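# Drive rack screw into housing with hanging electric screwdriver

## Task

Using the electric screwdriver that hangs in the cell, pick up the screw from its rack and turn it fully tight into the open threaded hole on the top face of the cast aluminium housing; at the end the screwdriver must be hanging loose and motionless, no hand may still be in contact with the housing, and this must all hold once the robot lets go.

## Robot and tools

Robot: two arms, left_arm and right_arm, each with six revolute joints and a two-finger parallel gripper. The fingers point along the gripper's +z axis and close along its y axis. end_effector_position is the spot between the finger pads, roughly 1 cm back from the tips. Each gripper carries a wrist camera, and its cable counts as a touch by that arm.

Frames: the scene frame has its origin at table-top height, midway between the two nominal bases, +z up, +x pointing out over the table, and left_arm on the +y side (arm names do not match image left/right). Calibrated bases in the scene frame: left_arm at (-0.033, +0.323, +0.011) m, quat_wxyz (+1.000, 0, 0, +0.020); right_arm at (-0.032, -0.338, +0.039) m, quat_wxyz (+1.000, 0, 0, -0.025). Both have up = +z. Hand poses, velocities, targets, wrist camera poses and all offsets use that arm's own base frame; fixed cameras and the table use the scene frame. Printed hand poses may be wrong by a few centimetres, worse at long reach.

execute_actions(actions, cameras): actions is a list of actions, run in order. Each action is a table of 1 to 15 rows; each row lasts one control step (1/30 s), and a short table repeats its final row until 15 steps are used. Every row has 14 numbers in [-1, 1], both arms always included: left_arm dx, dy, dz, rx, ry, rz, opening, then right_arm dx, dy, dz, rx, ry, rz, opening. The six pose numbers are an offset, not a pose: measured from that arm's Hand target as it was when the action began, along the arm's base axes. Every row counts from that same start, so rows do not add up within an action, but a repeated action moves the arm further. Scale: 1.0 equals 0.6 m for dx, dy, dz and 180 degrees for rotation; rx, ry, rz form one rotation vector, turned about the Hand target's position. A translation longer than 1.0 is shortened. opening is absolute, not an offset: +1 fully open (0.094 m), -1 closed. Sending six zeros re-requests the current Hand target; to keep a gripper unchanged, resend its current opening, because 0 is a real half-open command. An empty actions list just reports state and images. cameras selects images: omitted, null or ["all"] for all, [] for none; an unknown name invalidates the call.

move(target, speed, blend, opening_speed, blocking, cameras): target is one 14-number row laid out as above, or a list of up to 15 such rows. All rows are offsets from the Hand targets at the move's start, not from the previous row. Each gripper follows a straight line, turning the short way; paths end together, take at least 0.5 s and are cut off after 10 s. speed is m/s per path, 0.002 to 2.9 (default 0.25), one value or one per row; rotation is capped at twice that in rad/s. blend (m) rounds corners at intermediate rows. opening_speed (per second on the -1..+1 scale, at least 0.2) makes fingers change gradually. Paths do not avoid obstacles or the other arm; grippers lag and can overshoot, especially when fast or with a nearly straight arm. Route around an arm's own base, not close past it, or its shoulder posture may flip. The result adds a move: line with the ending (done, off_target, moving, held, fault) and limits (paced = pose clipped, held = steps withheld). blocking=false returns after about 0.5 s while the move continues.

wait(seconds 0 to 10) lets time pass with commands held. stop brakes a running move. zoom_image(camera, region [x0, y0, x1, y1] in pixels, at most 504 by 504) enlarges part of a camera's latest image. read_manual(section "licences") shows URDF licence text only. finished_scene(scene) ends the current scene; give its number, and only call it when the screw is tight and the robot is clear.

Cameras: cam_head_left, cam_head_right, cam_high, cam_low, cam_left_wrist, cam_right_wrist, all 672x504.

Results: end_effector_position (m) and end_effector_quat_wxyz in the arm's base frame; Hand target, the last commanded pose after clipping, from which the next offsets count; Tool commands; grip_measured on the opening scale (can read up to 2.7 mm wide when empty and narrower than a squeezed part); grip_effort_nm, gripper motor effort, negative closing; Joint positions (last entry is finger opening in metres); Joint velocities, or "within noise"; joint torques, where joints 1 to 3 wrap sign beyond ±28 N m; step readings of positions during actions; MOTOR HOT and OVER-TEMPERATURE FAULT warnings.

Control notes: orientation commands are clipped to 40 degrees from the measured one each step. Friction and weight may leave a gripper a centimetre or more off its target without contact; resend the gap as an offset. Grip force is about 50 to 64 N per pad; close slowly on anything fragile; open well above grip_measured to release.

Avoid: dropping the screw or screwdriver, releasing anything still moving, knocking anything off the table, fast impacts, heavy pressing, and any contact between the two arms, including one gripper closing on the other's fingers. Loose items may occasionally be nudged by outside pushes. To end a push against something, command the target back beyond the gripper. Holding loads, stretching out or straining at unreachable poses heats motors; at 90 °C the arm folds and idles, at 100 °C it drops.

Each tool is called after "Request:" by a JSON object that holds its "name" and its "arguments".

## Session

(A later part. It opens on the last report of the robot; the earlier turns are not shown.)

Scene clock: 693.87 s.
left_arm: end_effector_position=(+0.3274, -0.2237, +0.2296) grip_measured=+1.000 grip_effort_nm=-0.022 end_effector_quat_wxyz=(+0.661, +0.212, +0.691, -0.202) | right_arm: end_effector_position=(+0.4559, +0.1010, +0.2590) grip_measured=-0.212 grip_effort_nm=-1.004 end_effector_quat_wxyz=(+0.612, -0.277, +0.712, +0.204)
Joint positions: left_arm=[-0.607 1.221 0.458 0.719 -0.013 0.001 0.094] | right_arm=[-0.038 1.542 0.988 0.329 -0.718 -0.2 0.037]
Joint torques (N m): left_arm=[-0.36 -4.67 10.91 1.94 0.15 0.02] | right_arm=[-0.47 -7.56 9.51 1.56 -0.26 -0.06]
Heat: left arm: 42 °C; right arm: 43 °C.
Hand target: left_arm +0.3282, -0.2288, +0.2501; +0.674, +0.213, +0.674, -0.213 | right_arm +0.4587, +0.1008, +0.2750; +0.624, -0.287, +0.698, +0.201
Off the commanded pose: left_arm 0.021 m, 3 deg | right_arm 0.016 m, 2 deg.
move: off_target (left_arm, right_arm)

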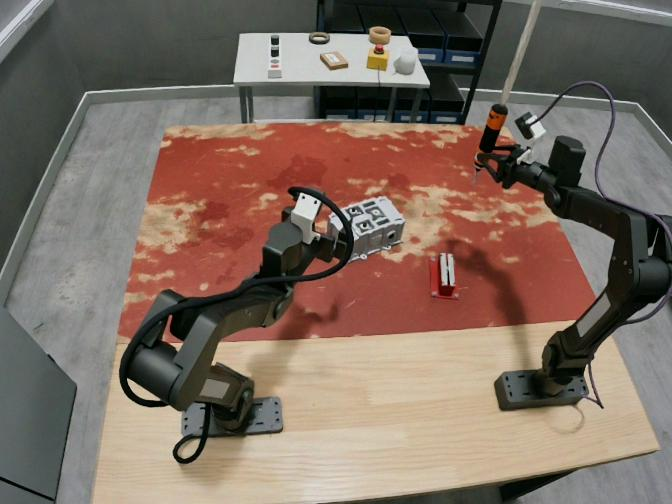

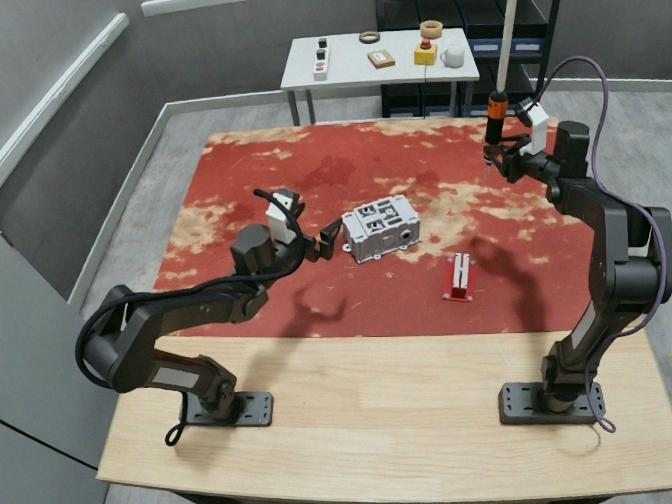

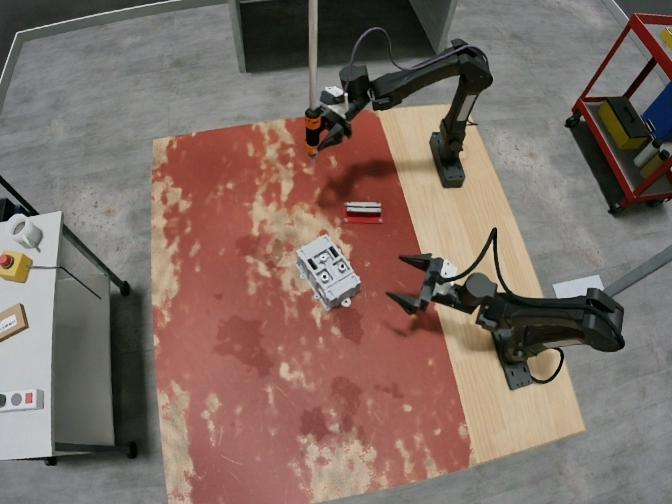

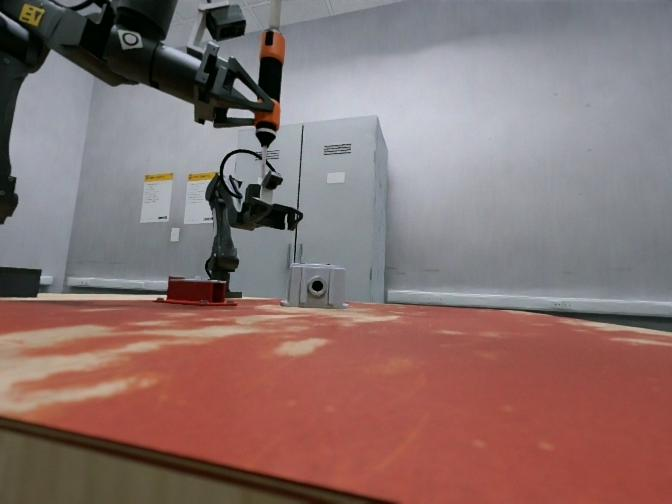

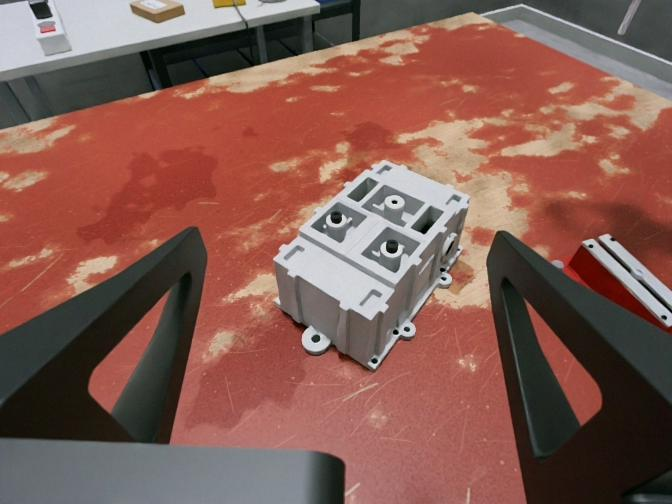

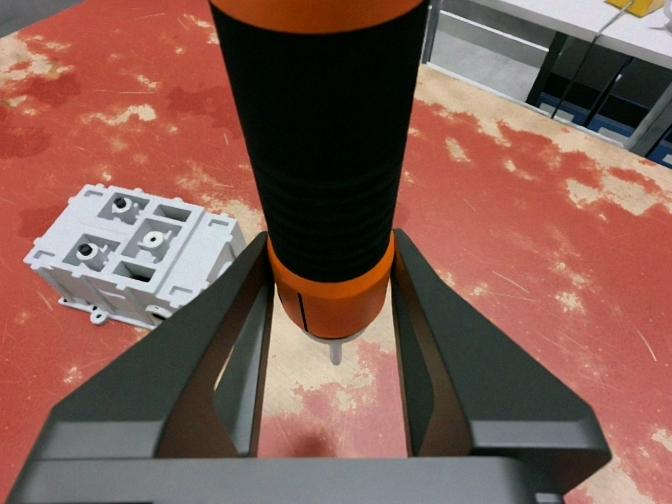

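Request:
{"name": "move", "arguments": {"target": [0,0,0,0,0,0,1, -0.225,0.114,-0.1,0,0,0,-0.5], "speed": 0.15}}

Scene clock: 724.07 s.
left_arm: end_effector_position=(+0.3274, -0.2237, +0.2296) grip_measured=+1.000 grip_effort_nm=-0.027 end_effector_quat_wxyz=(+0.661, +0.212, +0.691, -0.202) | right_arm: end_effector_position=(+0.3269, +0.1686, +0.2068) grip_measured=-0.213 grip_effort_nm=-1.013 end_effector_quat_wxyz=(+0.610, -0.285, +0.712, +0.202)
Joint positions: left_arm=[-0.607 1.221 0.458 0.719 -0.013 0.001 0.094] | right_arm=[0.275 1.104 0.444 0.467 -0.418 -0.14 0.037]
Joint torques (N m): left_arm=[-0.39 -4.64 10.91 1.94 0.14 0] | right_arm=[0.51 -4.98 5.46 1.94 -0.08 -0.03]
Heat: left arm: 42 °C; right arm: 42 °C.
Hand target: left_arm +0.3282, -0.2288, +0.2501; +0.674, +0.213, +0.674, -0.213 | right_arm +0.3237, +0.1693, +0.2150; +0.624, -0.287, +0.698, +0.201
Off the commanded pose: left_arm 0.021 m, 3 deg | right_arm 0.009 m, 2 deg.
move: off_target (left_arm)

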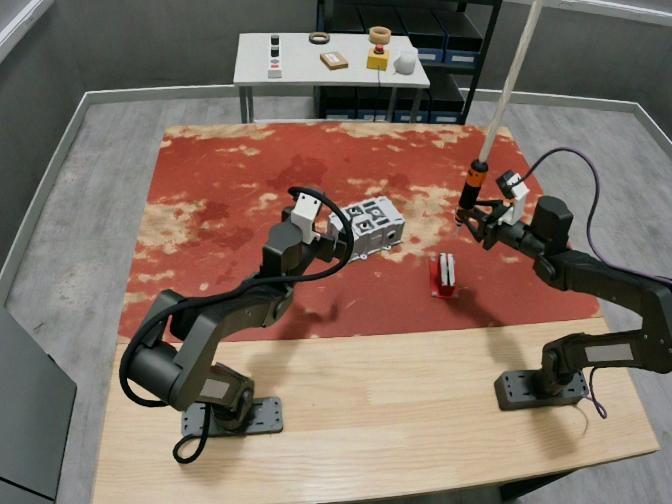

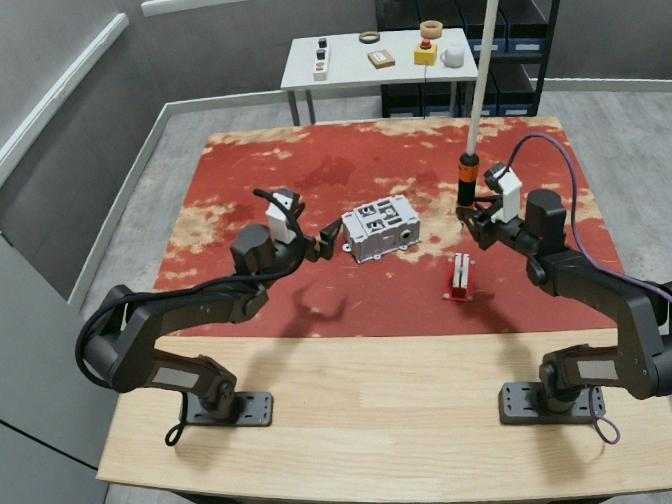

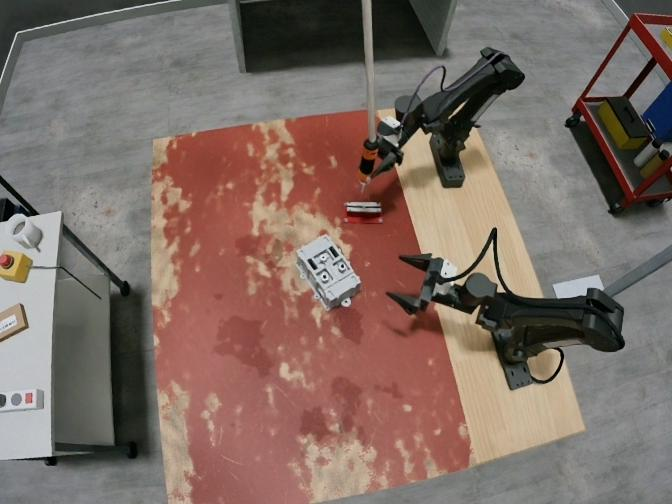

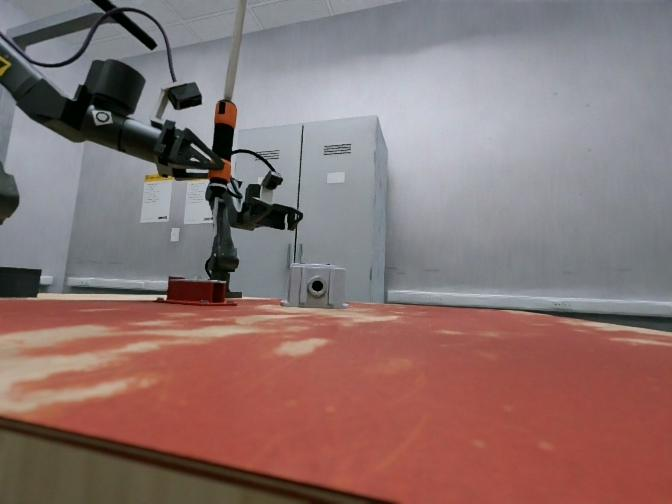

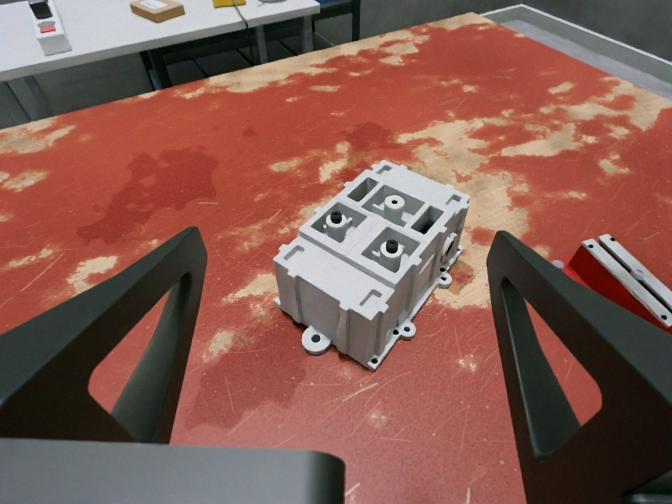

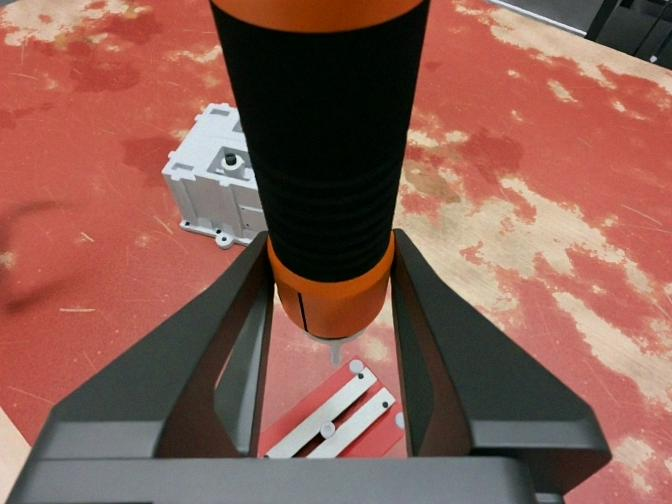

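Request:
{"name": "zoom_image", "arguments": {"camera": "cam_high", "region": [310, 120, 430, 240]}}

Request:
{"name": "zoom_image", "arguments": {"camera": "cam_right_wrist", "region": [240, 320, 440, 470]}}

Request:
{"name": "zoom_image", "arguments": {"camera": "cam_low", "region": [140, 80, 340, 320]}}

Request:
{"name": "zoom_image", "arguments": {"camera": "cam_head_right", "region": [400, 150, 540, 310]}}

Scaled by 4.200 (camera's finer frame: 960x720).

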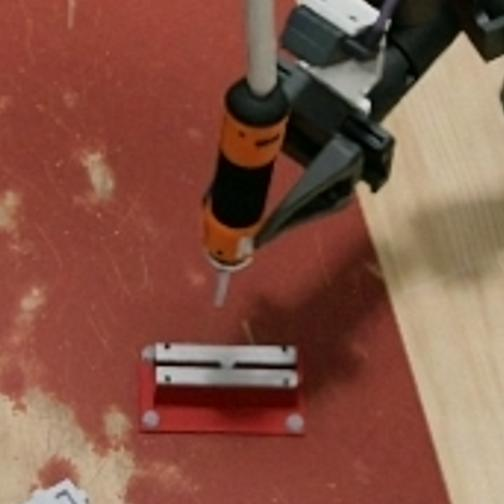

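Scaled by 2.520 (camera's finer frame: 960x720).

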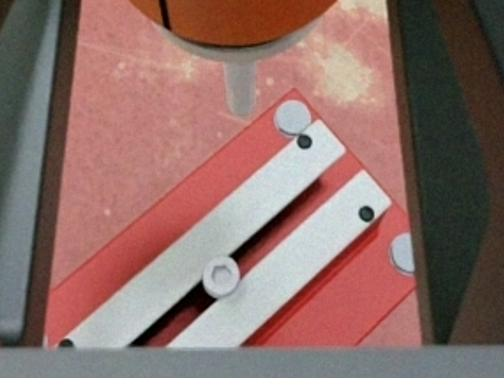

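Scaled by 2.100 (camera's finer frame: 960x720).

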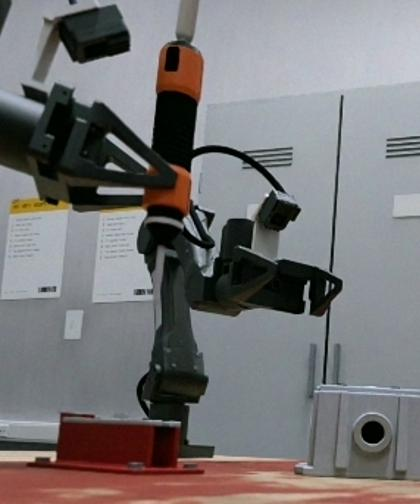

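Scaled by 3.150 (camera's finer frame: 960x720).

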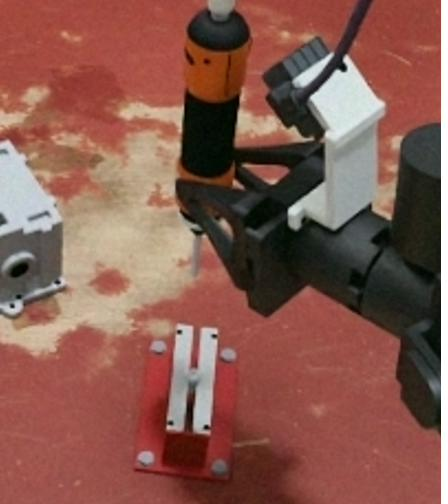

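Request:
{"name": "move", "arguments": {"target": [0,0,0,0,0,0,1, -0.0235,-0.0017,-0.0833,0,0,0,-0.5], "speed": 0.1}}

Scene clock: 779.13 s.
left_arm: end_effector_position=(+0.3274, -0.2237, +0.2296) grip_measured=+1.000 grip_effort_nm=-0.027 end_effector_quat_wxyz=(+0.661, +0.212, +0.691, -0.202) | right_arm: end_effector_position=(+0.3117, +0.1665, +0.1661) grip_measured=-0.213 grip_effort_nm=-1.009 end_effector_quat_wxyz=(+0.621, -0.285, +0.702, +0.199)
Joint positions: left_arm=[-0.607 1.221 0.458 0.719 -0.013 0.001 0.094] | right_arm=[0.289 1.177 0.257 0.757 -0.402 -0.139 0.037]
Joint torques (N m): left_arm=[-0.36 -4.67 10.89 1.95 0.15 0.01] | right_arm=[0.76 -2.33 4.72 1.88 -0.01 -0.01]
Heat: left arm: 43 °C; right arm: 46 °C.
Hand target: left_arm +0.3282, -0.2288, +0.2501; +0.674, +0.213, +0.674, -0.213 | right_arm +0.3097, +0.1682, +0.1650; +0.624, -0.287, +0.698, +0.201
Off the commanded pose: left_arm 0.021 m, 3 deg | right_arm 0.003 m, 1 deg.
move: off_target (left_arm)

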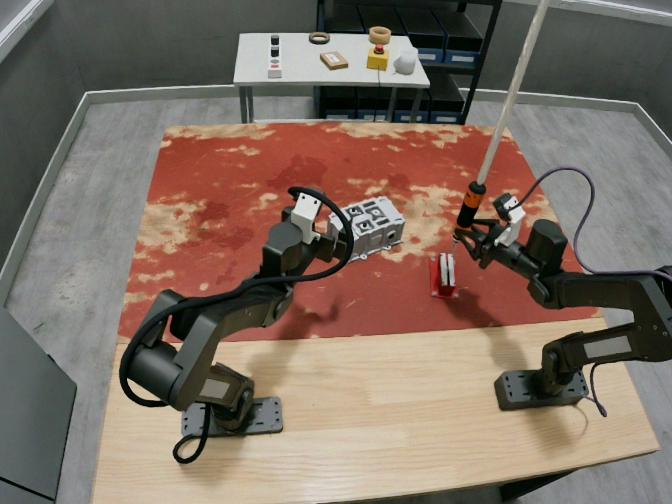

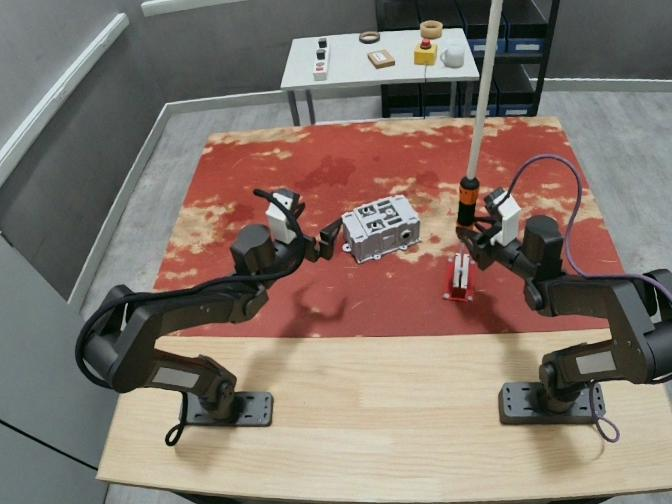

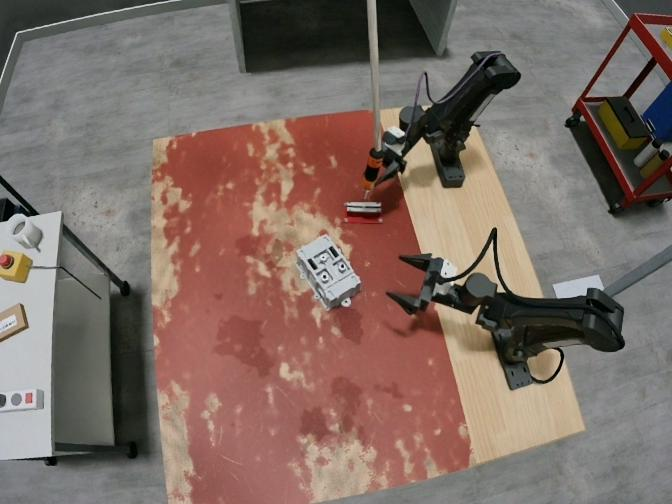

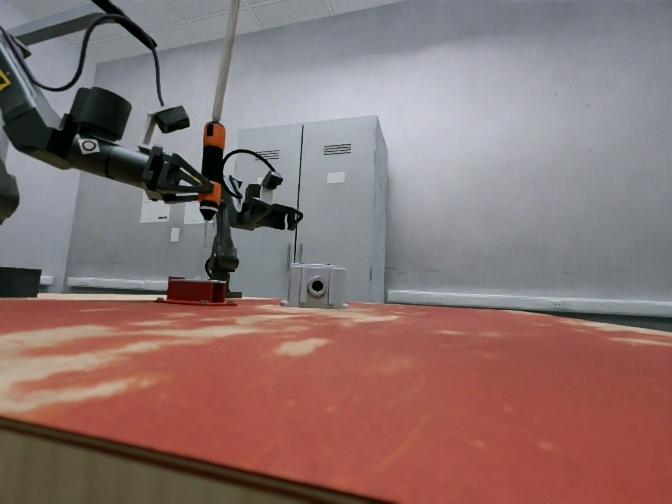

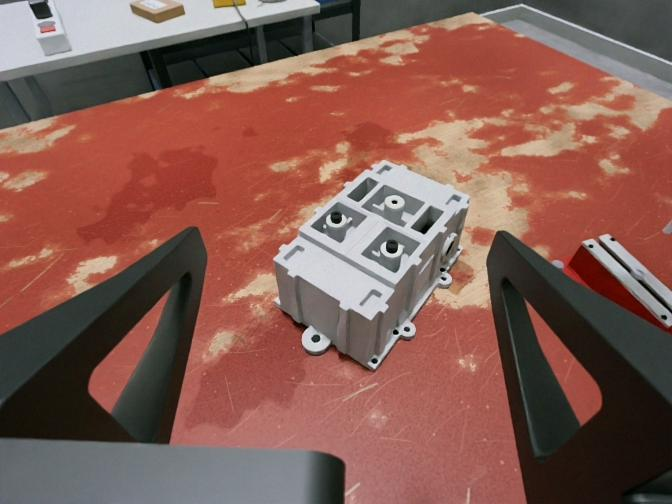

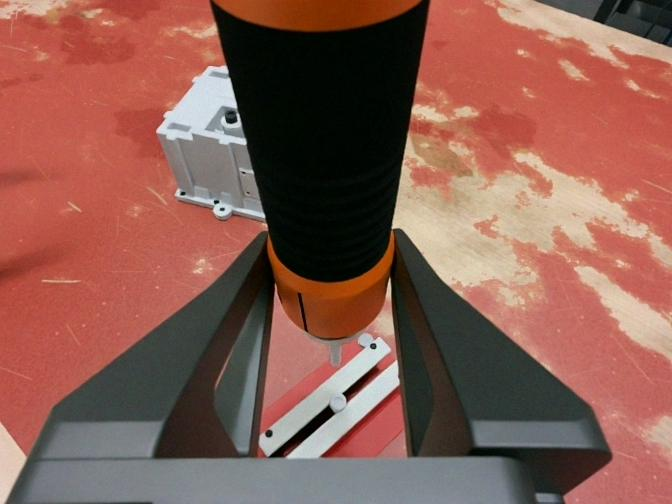

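Request:
{"name": "move", "arguments": {"target": [0,0,0,0,0,0,1, 0,0,-0.042,-0.0039,0.0047,0,-0.5], "speed": 0.06}}

Request:
{"name": "zoom_image", "arguments": {"camera": "cam_high", "region": [320, 150, 420, 240]}}

Request:
{"name": "zoom_image", "arguments": {"camera": "cam_head_right", "region": [420, 170, 520, 310]}}

Request:
{"name": "zoom_image", "arguments": {"camera": "cam_head_left", "region": [400, 170, 500, 310]}}

Request:
{"name": "zoom_image", "arguments": {"camera": "cam_low", "region": [140, 120, 300, 310]}}

Request:
{"name": "zoom_image", "arguments": {"camera": "cam_right_wrist", "region": [240, 300, 440, 460]}}

Scene clock: 814.80 s.
left_arm: end_effector_position=(+0.3274, -0.2237, +0.2296) grip_measured=+1.000 grip_effort_nm=-0.027 end_effector_quat_wxyz=(+0.661, +0.212, +0.691, -0.202) | right_arm: end_effector_position=(+0.3126, +0.1666, +0.1424) grip_measured=-0.213 grip_effort_nm=-1.013 end_effector_quat_wxyz=(+0.616, -0.284, +0.707, +0.200)
Joint positions: left_arm=[-0.607 1.221 0.458 0.719 -0.013 0.001 0.094] | right_arm=[0.289 1.303 0.211 0.916 -0.402 -0.139 0.037]
Joint torques (N m): left_arm=[-0.36 -4.67 10.89 1.94 0.12 -0.01] | right_arm=[0.87 -2.84 4.29 1.86 0 -0.07]
Heat: left arm: 43 °C; right arm: 46 °C.
Hand target: left_arm +0.3282, -0.2288, +0.2501; +0.674, +0.213, +0.674, -0.213 | right_arm +0.3096, +0.1683, +0.1397; +0.617, -0.289, +0.704, +0.199
Off the commanded pose: left_arm 0.021 m, 3 deg | right_arm 0.004 m, 1 deg.
move: off_target (left_arm)

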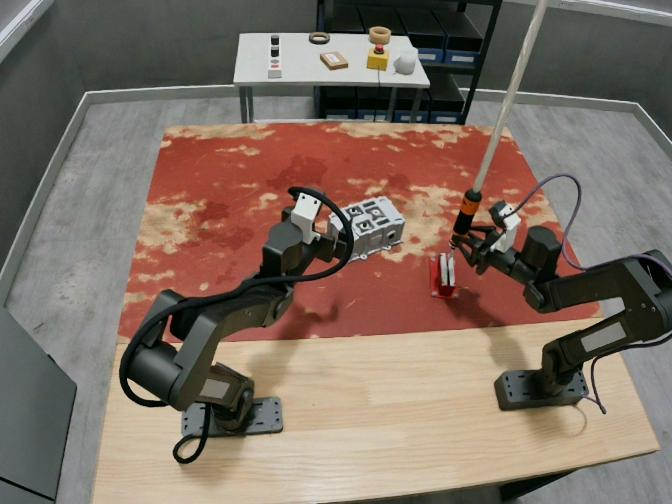

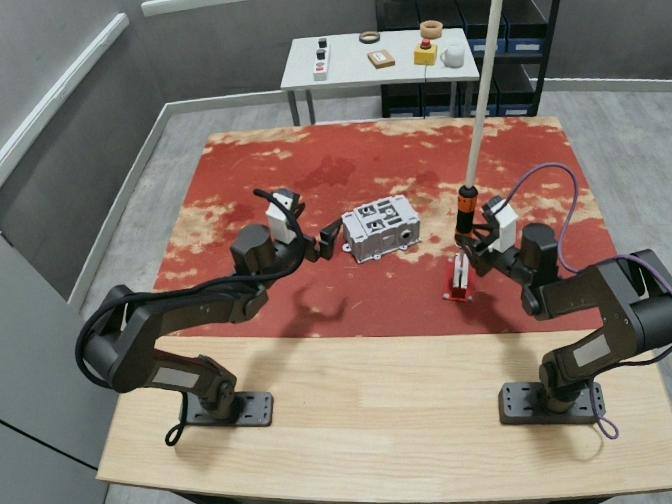

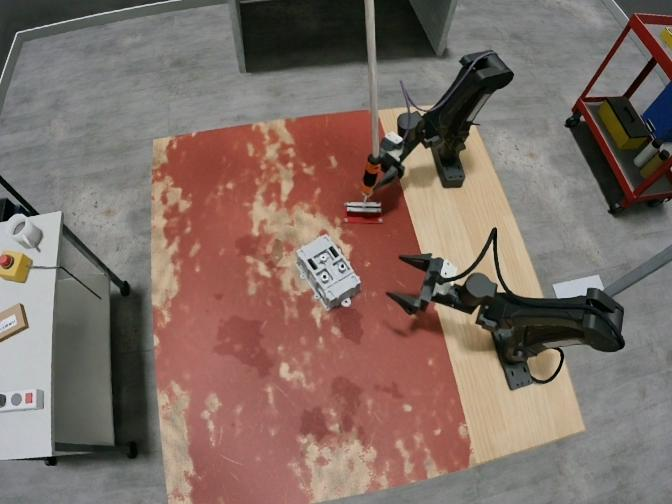

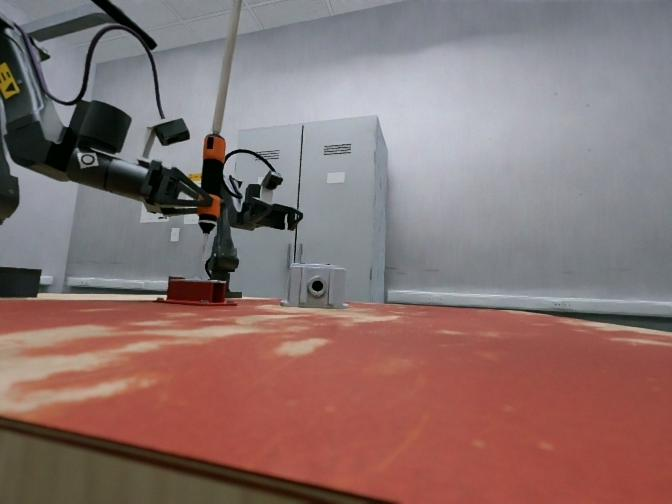

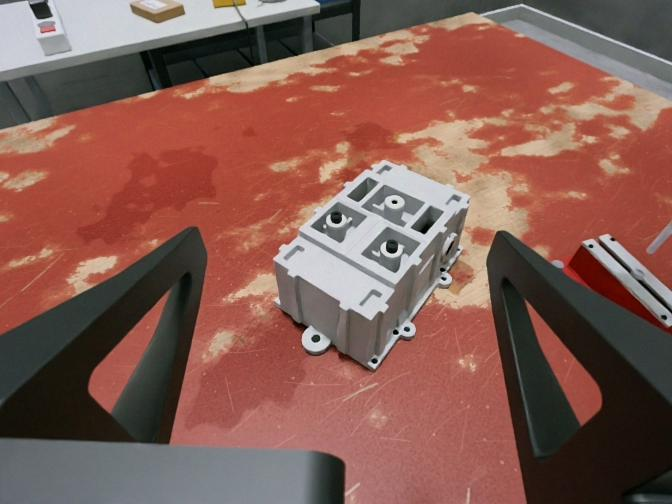

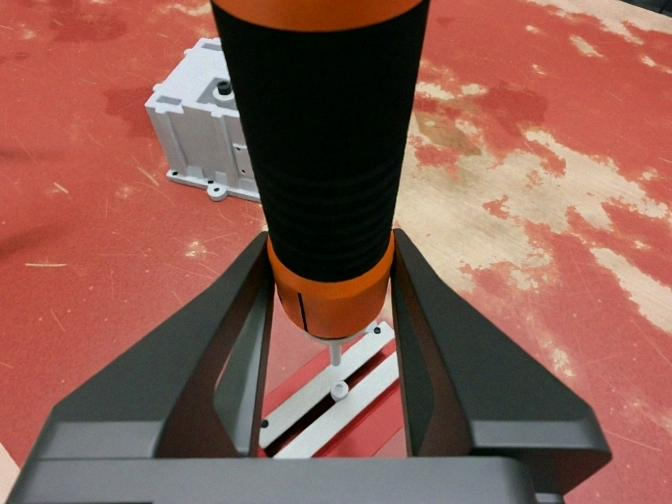

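Scaled by 5.040 (camera's finer frame: 960x720).

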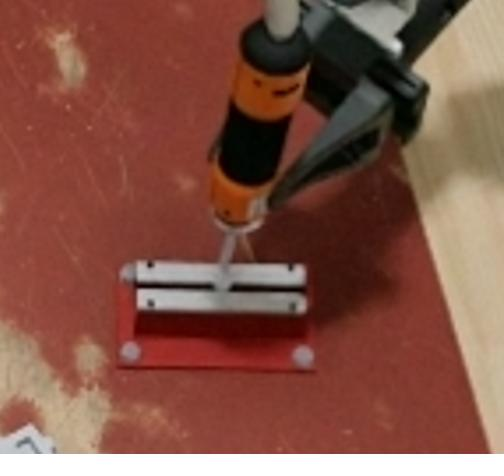

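Scaled by 3.600 (camera's finer frame: 960x720).

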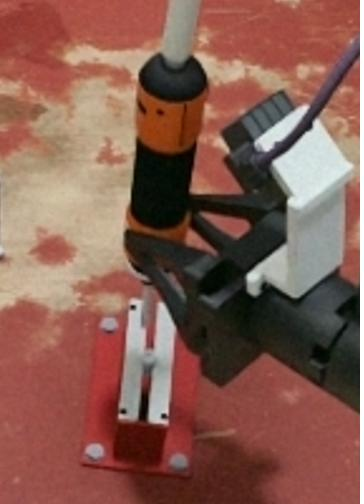

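Scaled by 3.600 (camera's finer frame: 960x720).

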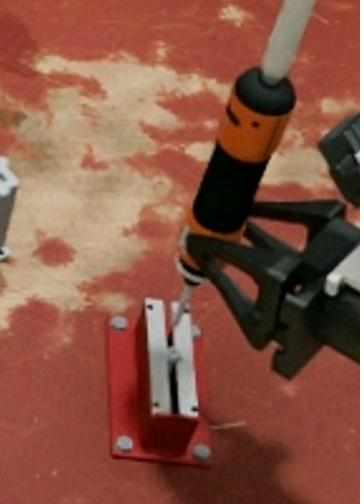

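Scaled by 2.653 (camera's finer frame: 960x720).

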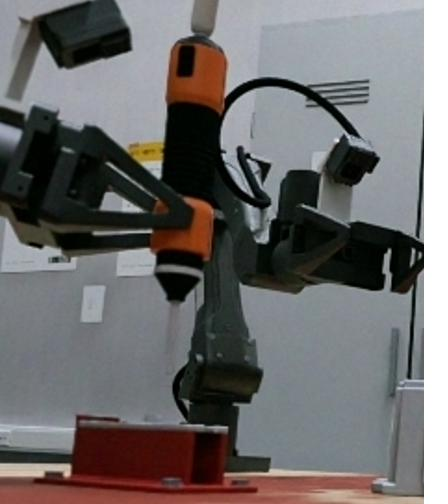

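Scaled by 2.520 (camera's finer frame: 960x720).

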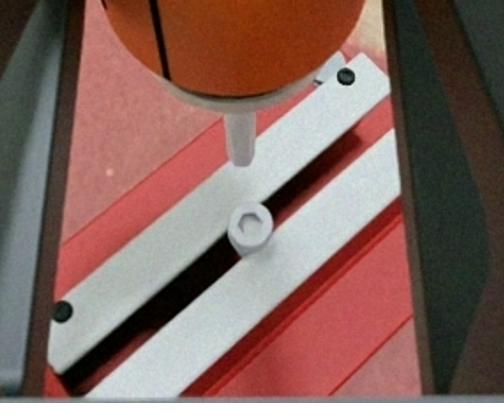

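Request:
{"name": "move", "arguments": {"target": [-0.011,-0.096,0.017,0,0,-0.261,1, 0,0,0,0,0,0,-0.5], "speed": 0.2, "cameras": ["cam_left_wrist", "cam_high"]}}

Scene clock: 922.00 s.
left_arm: end_effector_position=(+0.3151, -0.2854, +0.2497) grip_measured=+1.000 grip_effort_nm=-0.027 end_effector_quat_wxyz=(+0.520, +0.457, +0.549, -0.468) | right_arm: end_effector_position=(+0.3126, +0.1666, +0.1426) grip_measured=-0.213 grip_effort_nm=-1.009 end_effector_quat_wxyz=(+0.617, -0.284, +0.706, +0.200)
Joint positions: left_arm=[-0.363 1.574 0.809 0.724 1.064 -0.002 0.094] | right_arm=[0.289 1.303 0.211 0.917 -0.402 -0.139 0.037]
Joint torques (N m): left_arm=[0.58 -5.19 10.52 1.83 0.13 0.05] | right_arm=[0.94 -2.67 4.12 1.88 -0.03 -0.09]
Heat: left arm: 45 °C; right arm: 47 °C.
Hand target: left_arm +0.3215, -0.2864, +0.2602; +0.534, +0.464, +0.534, -0.464 | right_arm +0.3096, +0.1683, +0.1397; +0.617, -0.289, +0.704, +0.199
Off the commanded pose: left_arm 0.012 m, 2 deg | right_arm 0.005 m, 1 deg.
move: off_target (left_arm)
Images, in order (width x height): cam_high 672x504, cam_left_wrist 672x504.

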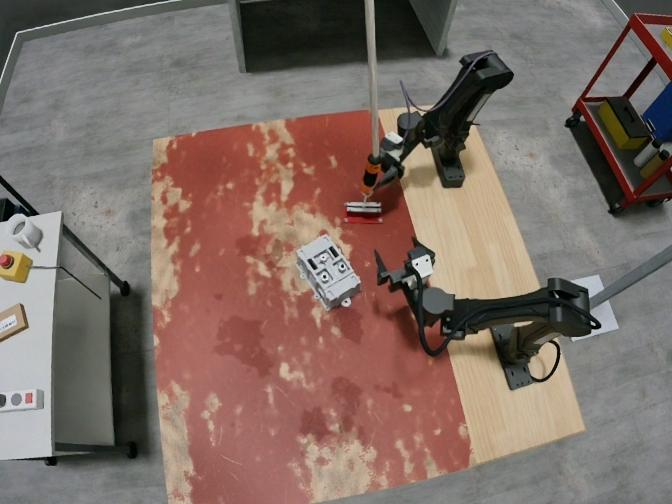

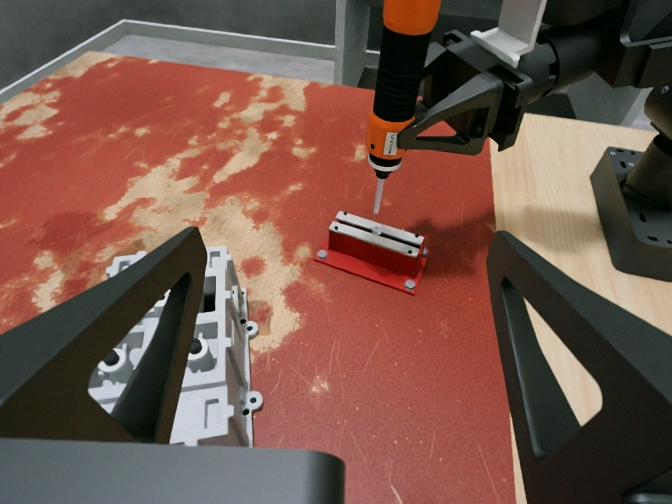

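Request:
{"name": "zoom_image", "arguments": {"camera": "cam_left_wrist", "region": [300, 130, 460, 300]}}

Scaled by 2.965 (camera's finer frame: 960x720).

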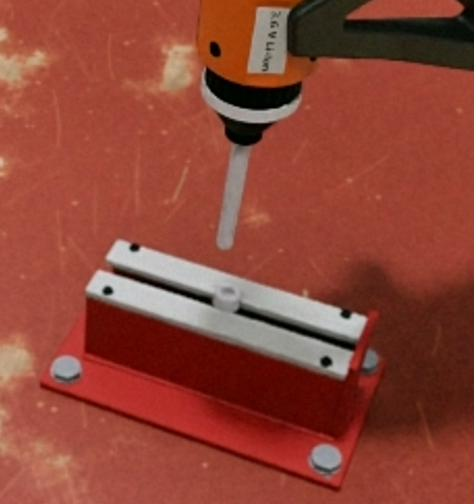

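Request:
{"name": "move", "arguments": {"target": [0,0,0,0,0,0,1, -0.005,-0.0105,-0.0133,0,0,0,-0.5], "speed": 0.05}}

Request:
{"name": "zoom_image", "arguments": {"camera": "cam_left_wrist", "region": [300, 130, 460, 300]}}

Request:
{"name": "zoom_image", "arguments": {"camera": "cam_right_wrist", "region": [240, 300, 440, 460]}}

Request:
{"name": "zoom_image", "arguments": {"camera": "cam_high", "region": [320, 150, 420, 240]}}

Request:
{"name": "zoom_image", "arguments": {"camera": "cam_low", "region": [140, 180, 280, 310]}}

Scene clock: 979.37 s.
left_arm: end_effector_position=(+0.3149, -0.2854, +0.2498) grip_measured=+1.000 grip_effort_nm=-0.022 end_effector_quat_wxyz=(+0.520, +0.458, +0.548, -0.468) | right_arm: end_effector_position=(+0.3103, +0.1612, +0.1339) grip_measured=-0.213 grip_effort_nm=-1.009 end_effector_quat_wxyz=(+0.616, -0.282, +0.709, +0.196)
Joint positions: left_arm=[-0.363 1.574 0.809 0.724 1.065 -0.002 0.094] | right_arm=[0.273 1.334 0.18 0.976 -0.408 -0.142 0.037]
Joint torques (N m): left_arm=[0.61 -5.18 10.52 1.83 0.12 0.05] | right_arm=[-0.47 -2.77 3.88 1.88 -0.23 -0.1]
Heat: left arm: 47 °C; right arm: 48 °C.
Hand target: left_arm +0.3215, -0.2864, +0.2602; +0.534, +0.464, +0.534, -0.464 | right_arm +0.3066, +0.1619, +0.1317; +0.617, -0.289, +0.704, +0.199
Off the commanded pose: left_arm 0.012 m, 2 deg | right_arm 0.004 m, 1 deg.
move: off_target (left_arm)

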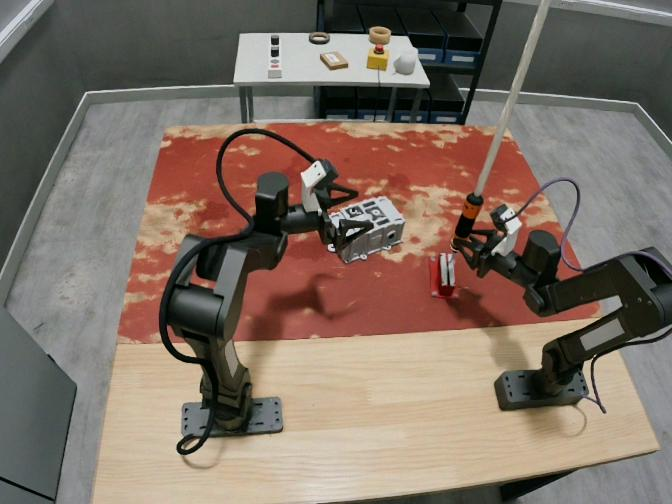

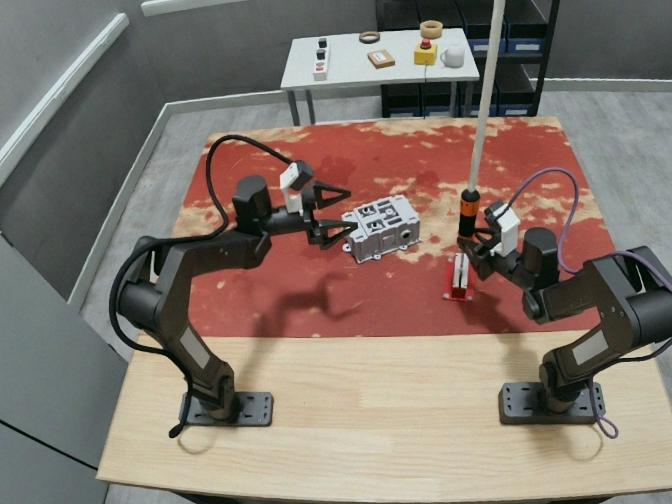

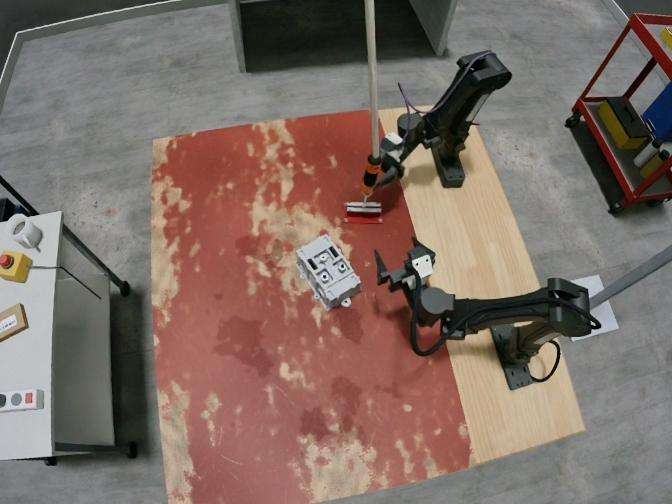

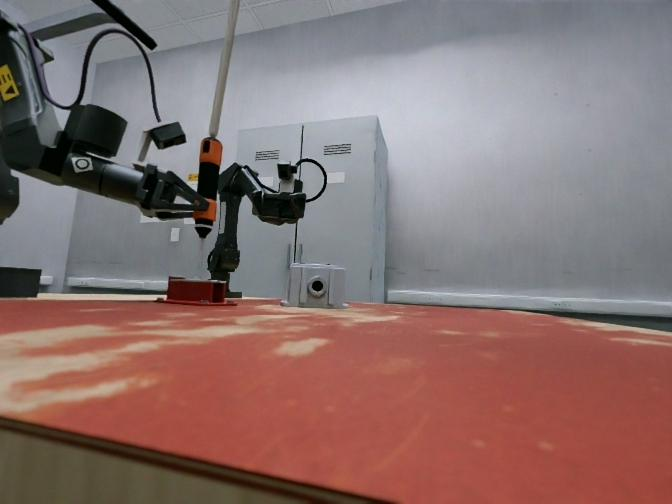

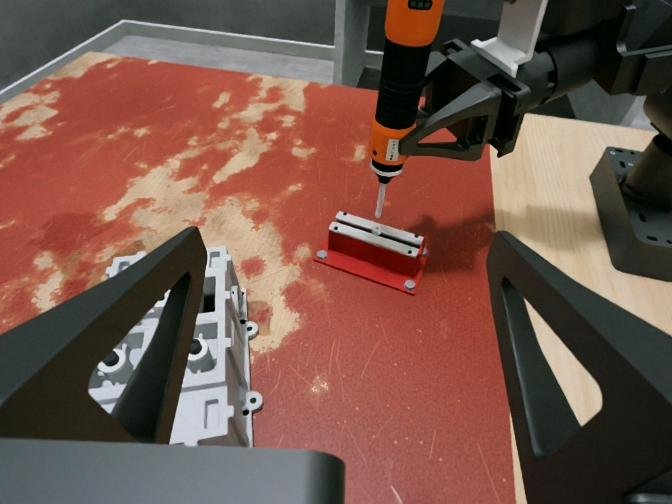

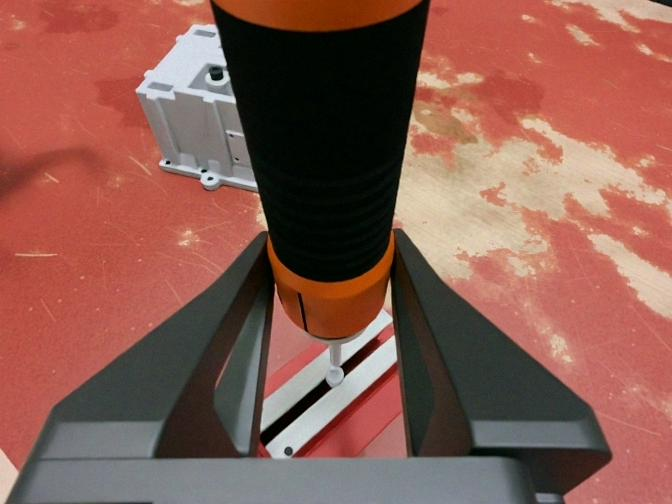

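Scaled by 2.965 (camera's finer frame: 960x720).

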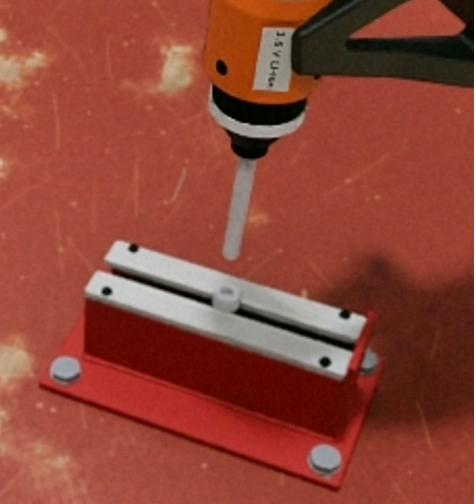

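Scaled by 2.520 (camera's finer frame: 960x720).

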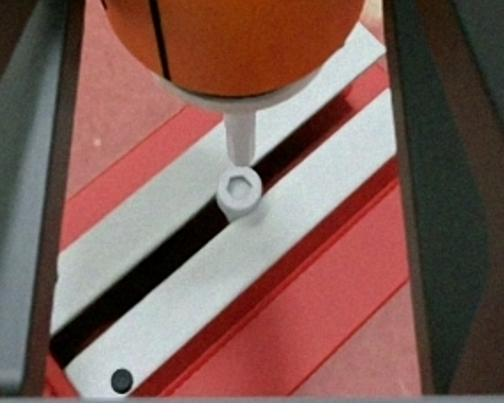

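Scaled by 5.040 (camera's finer frame: 960x720).

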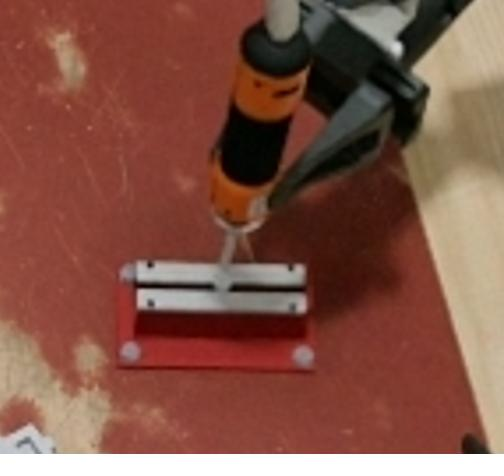

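Scaled by 3.600 (camera's finer frame: 960x720).

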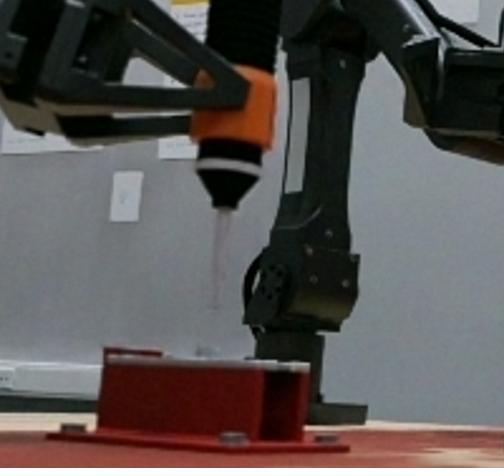

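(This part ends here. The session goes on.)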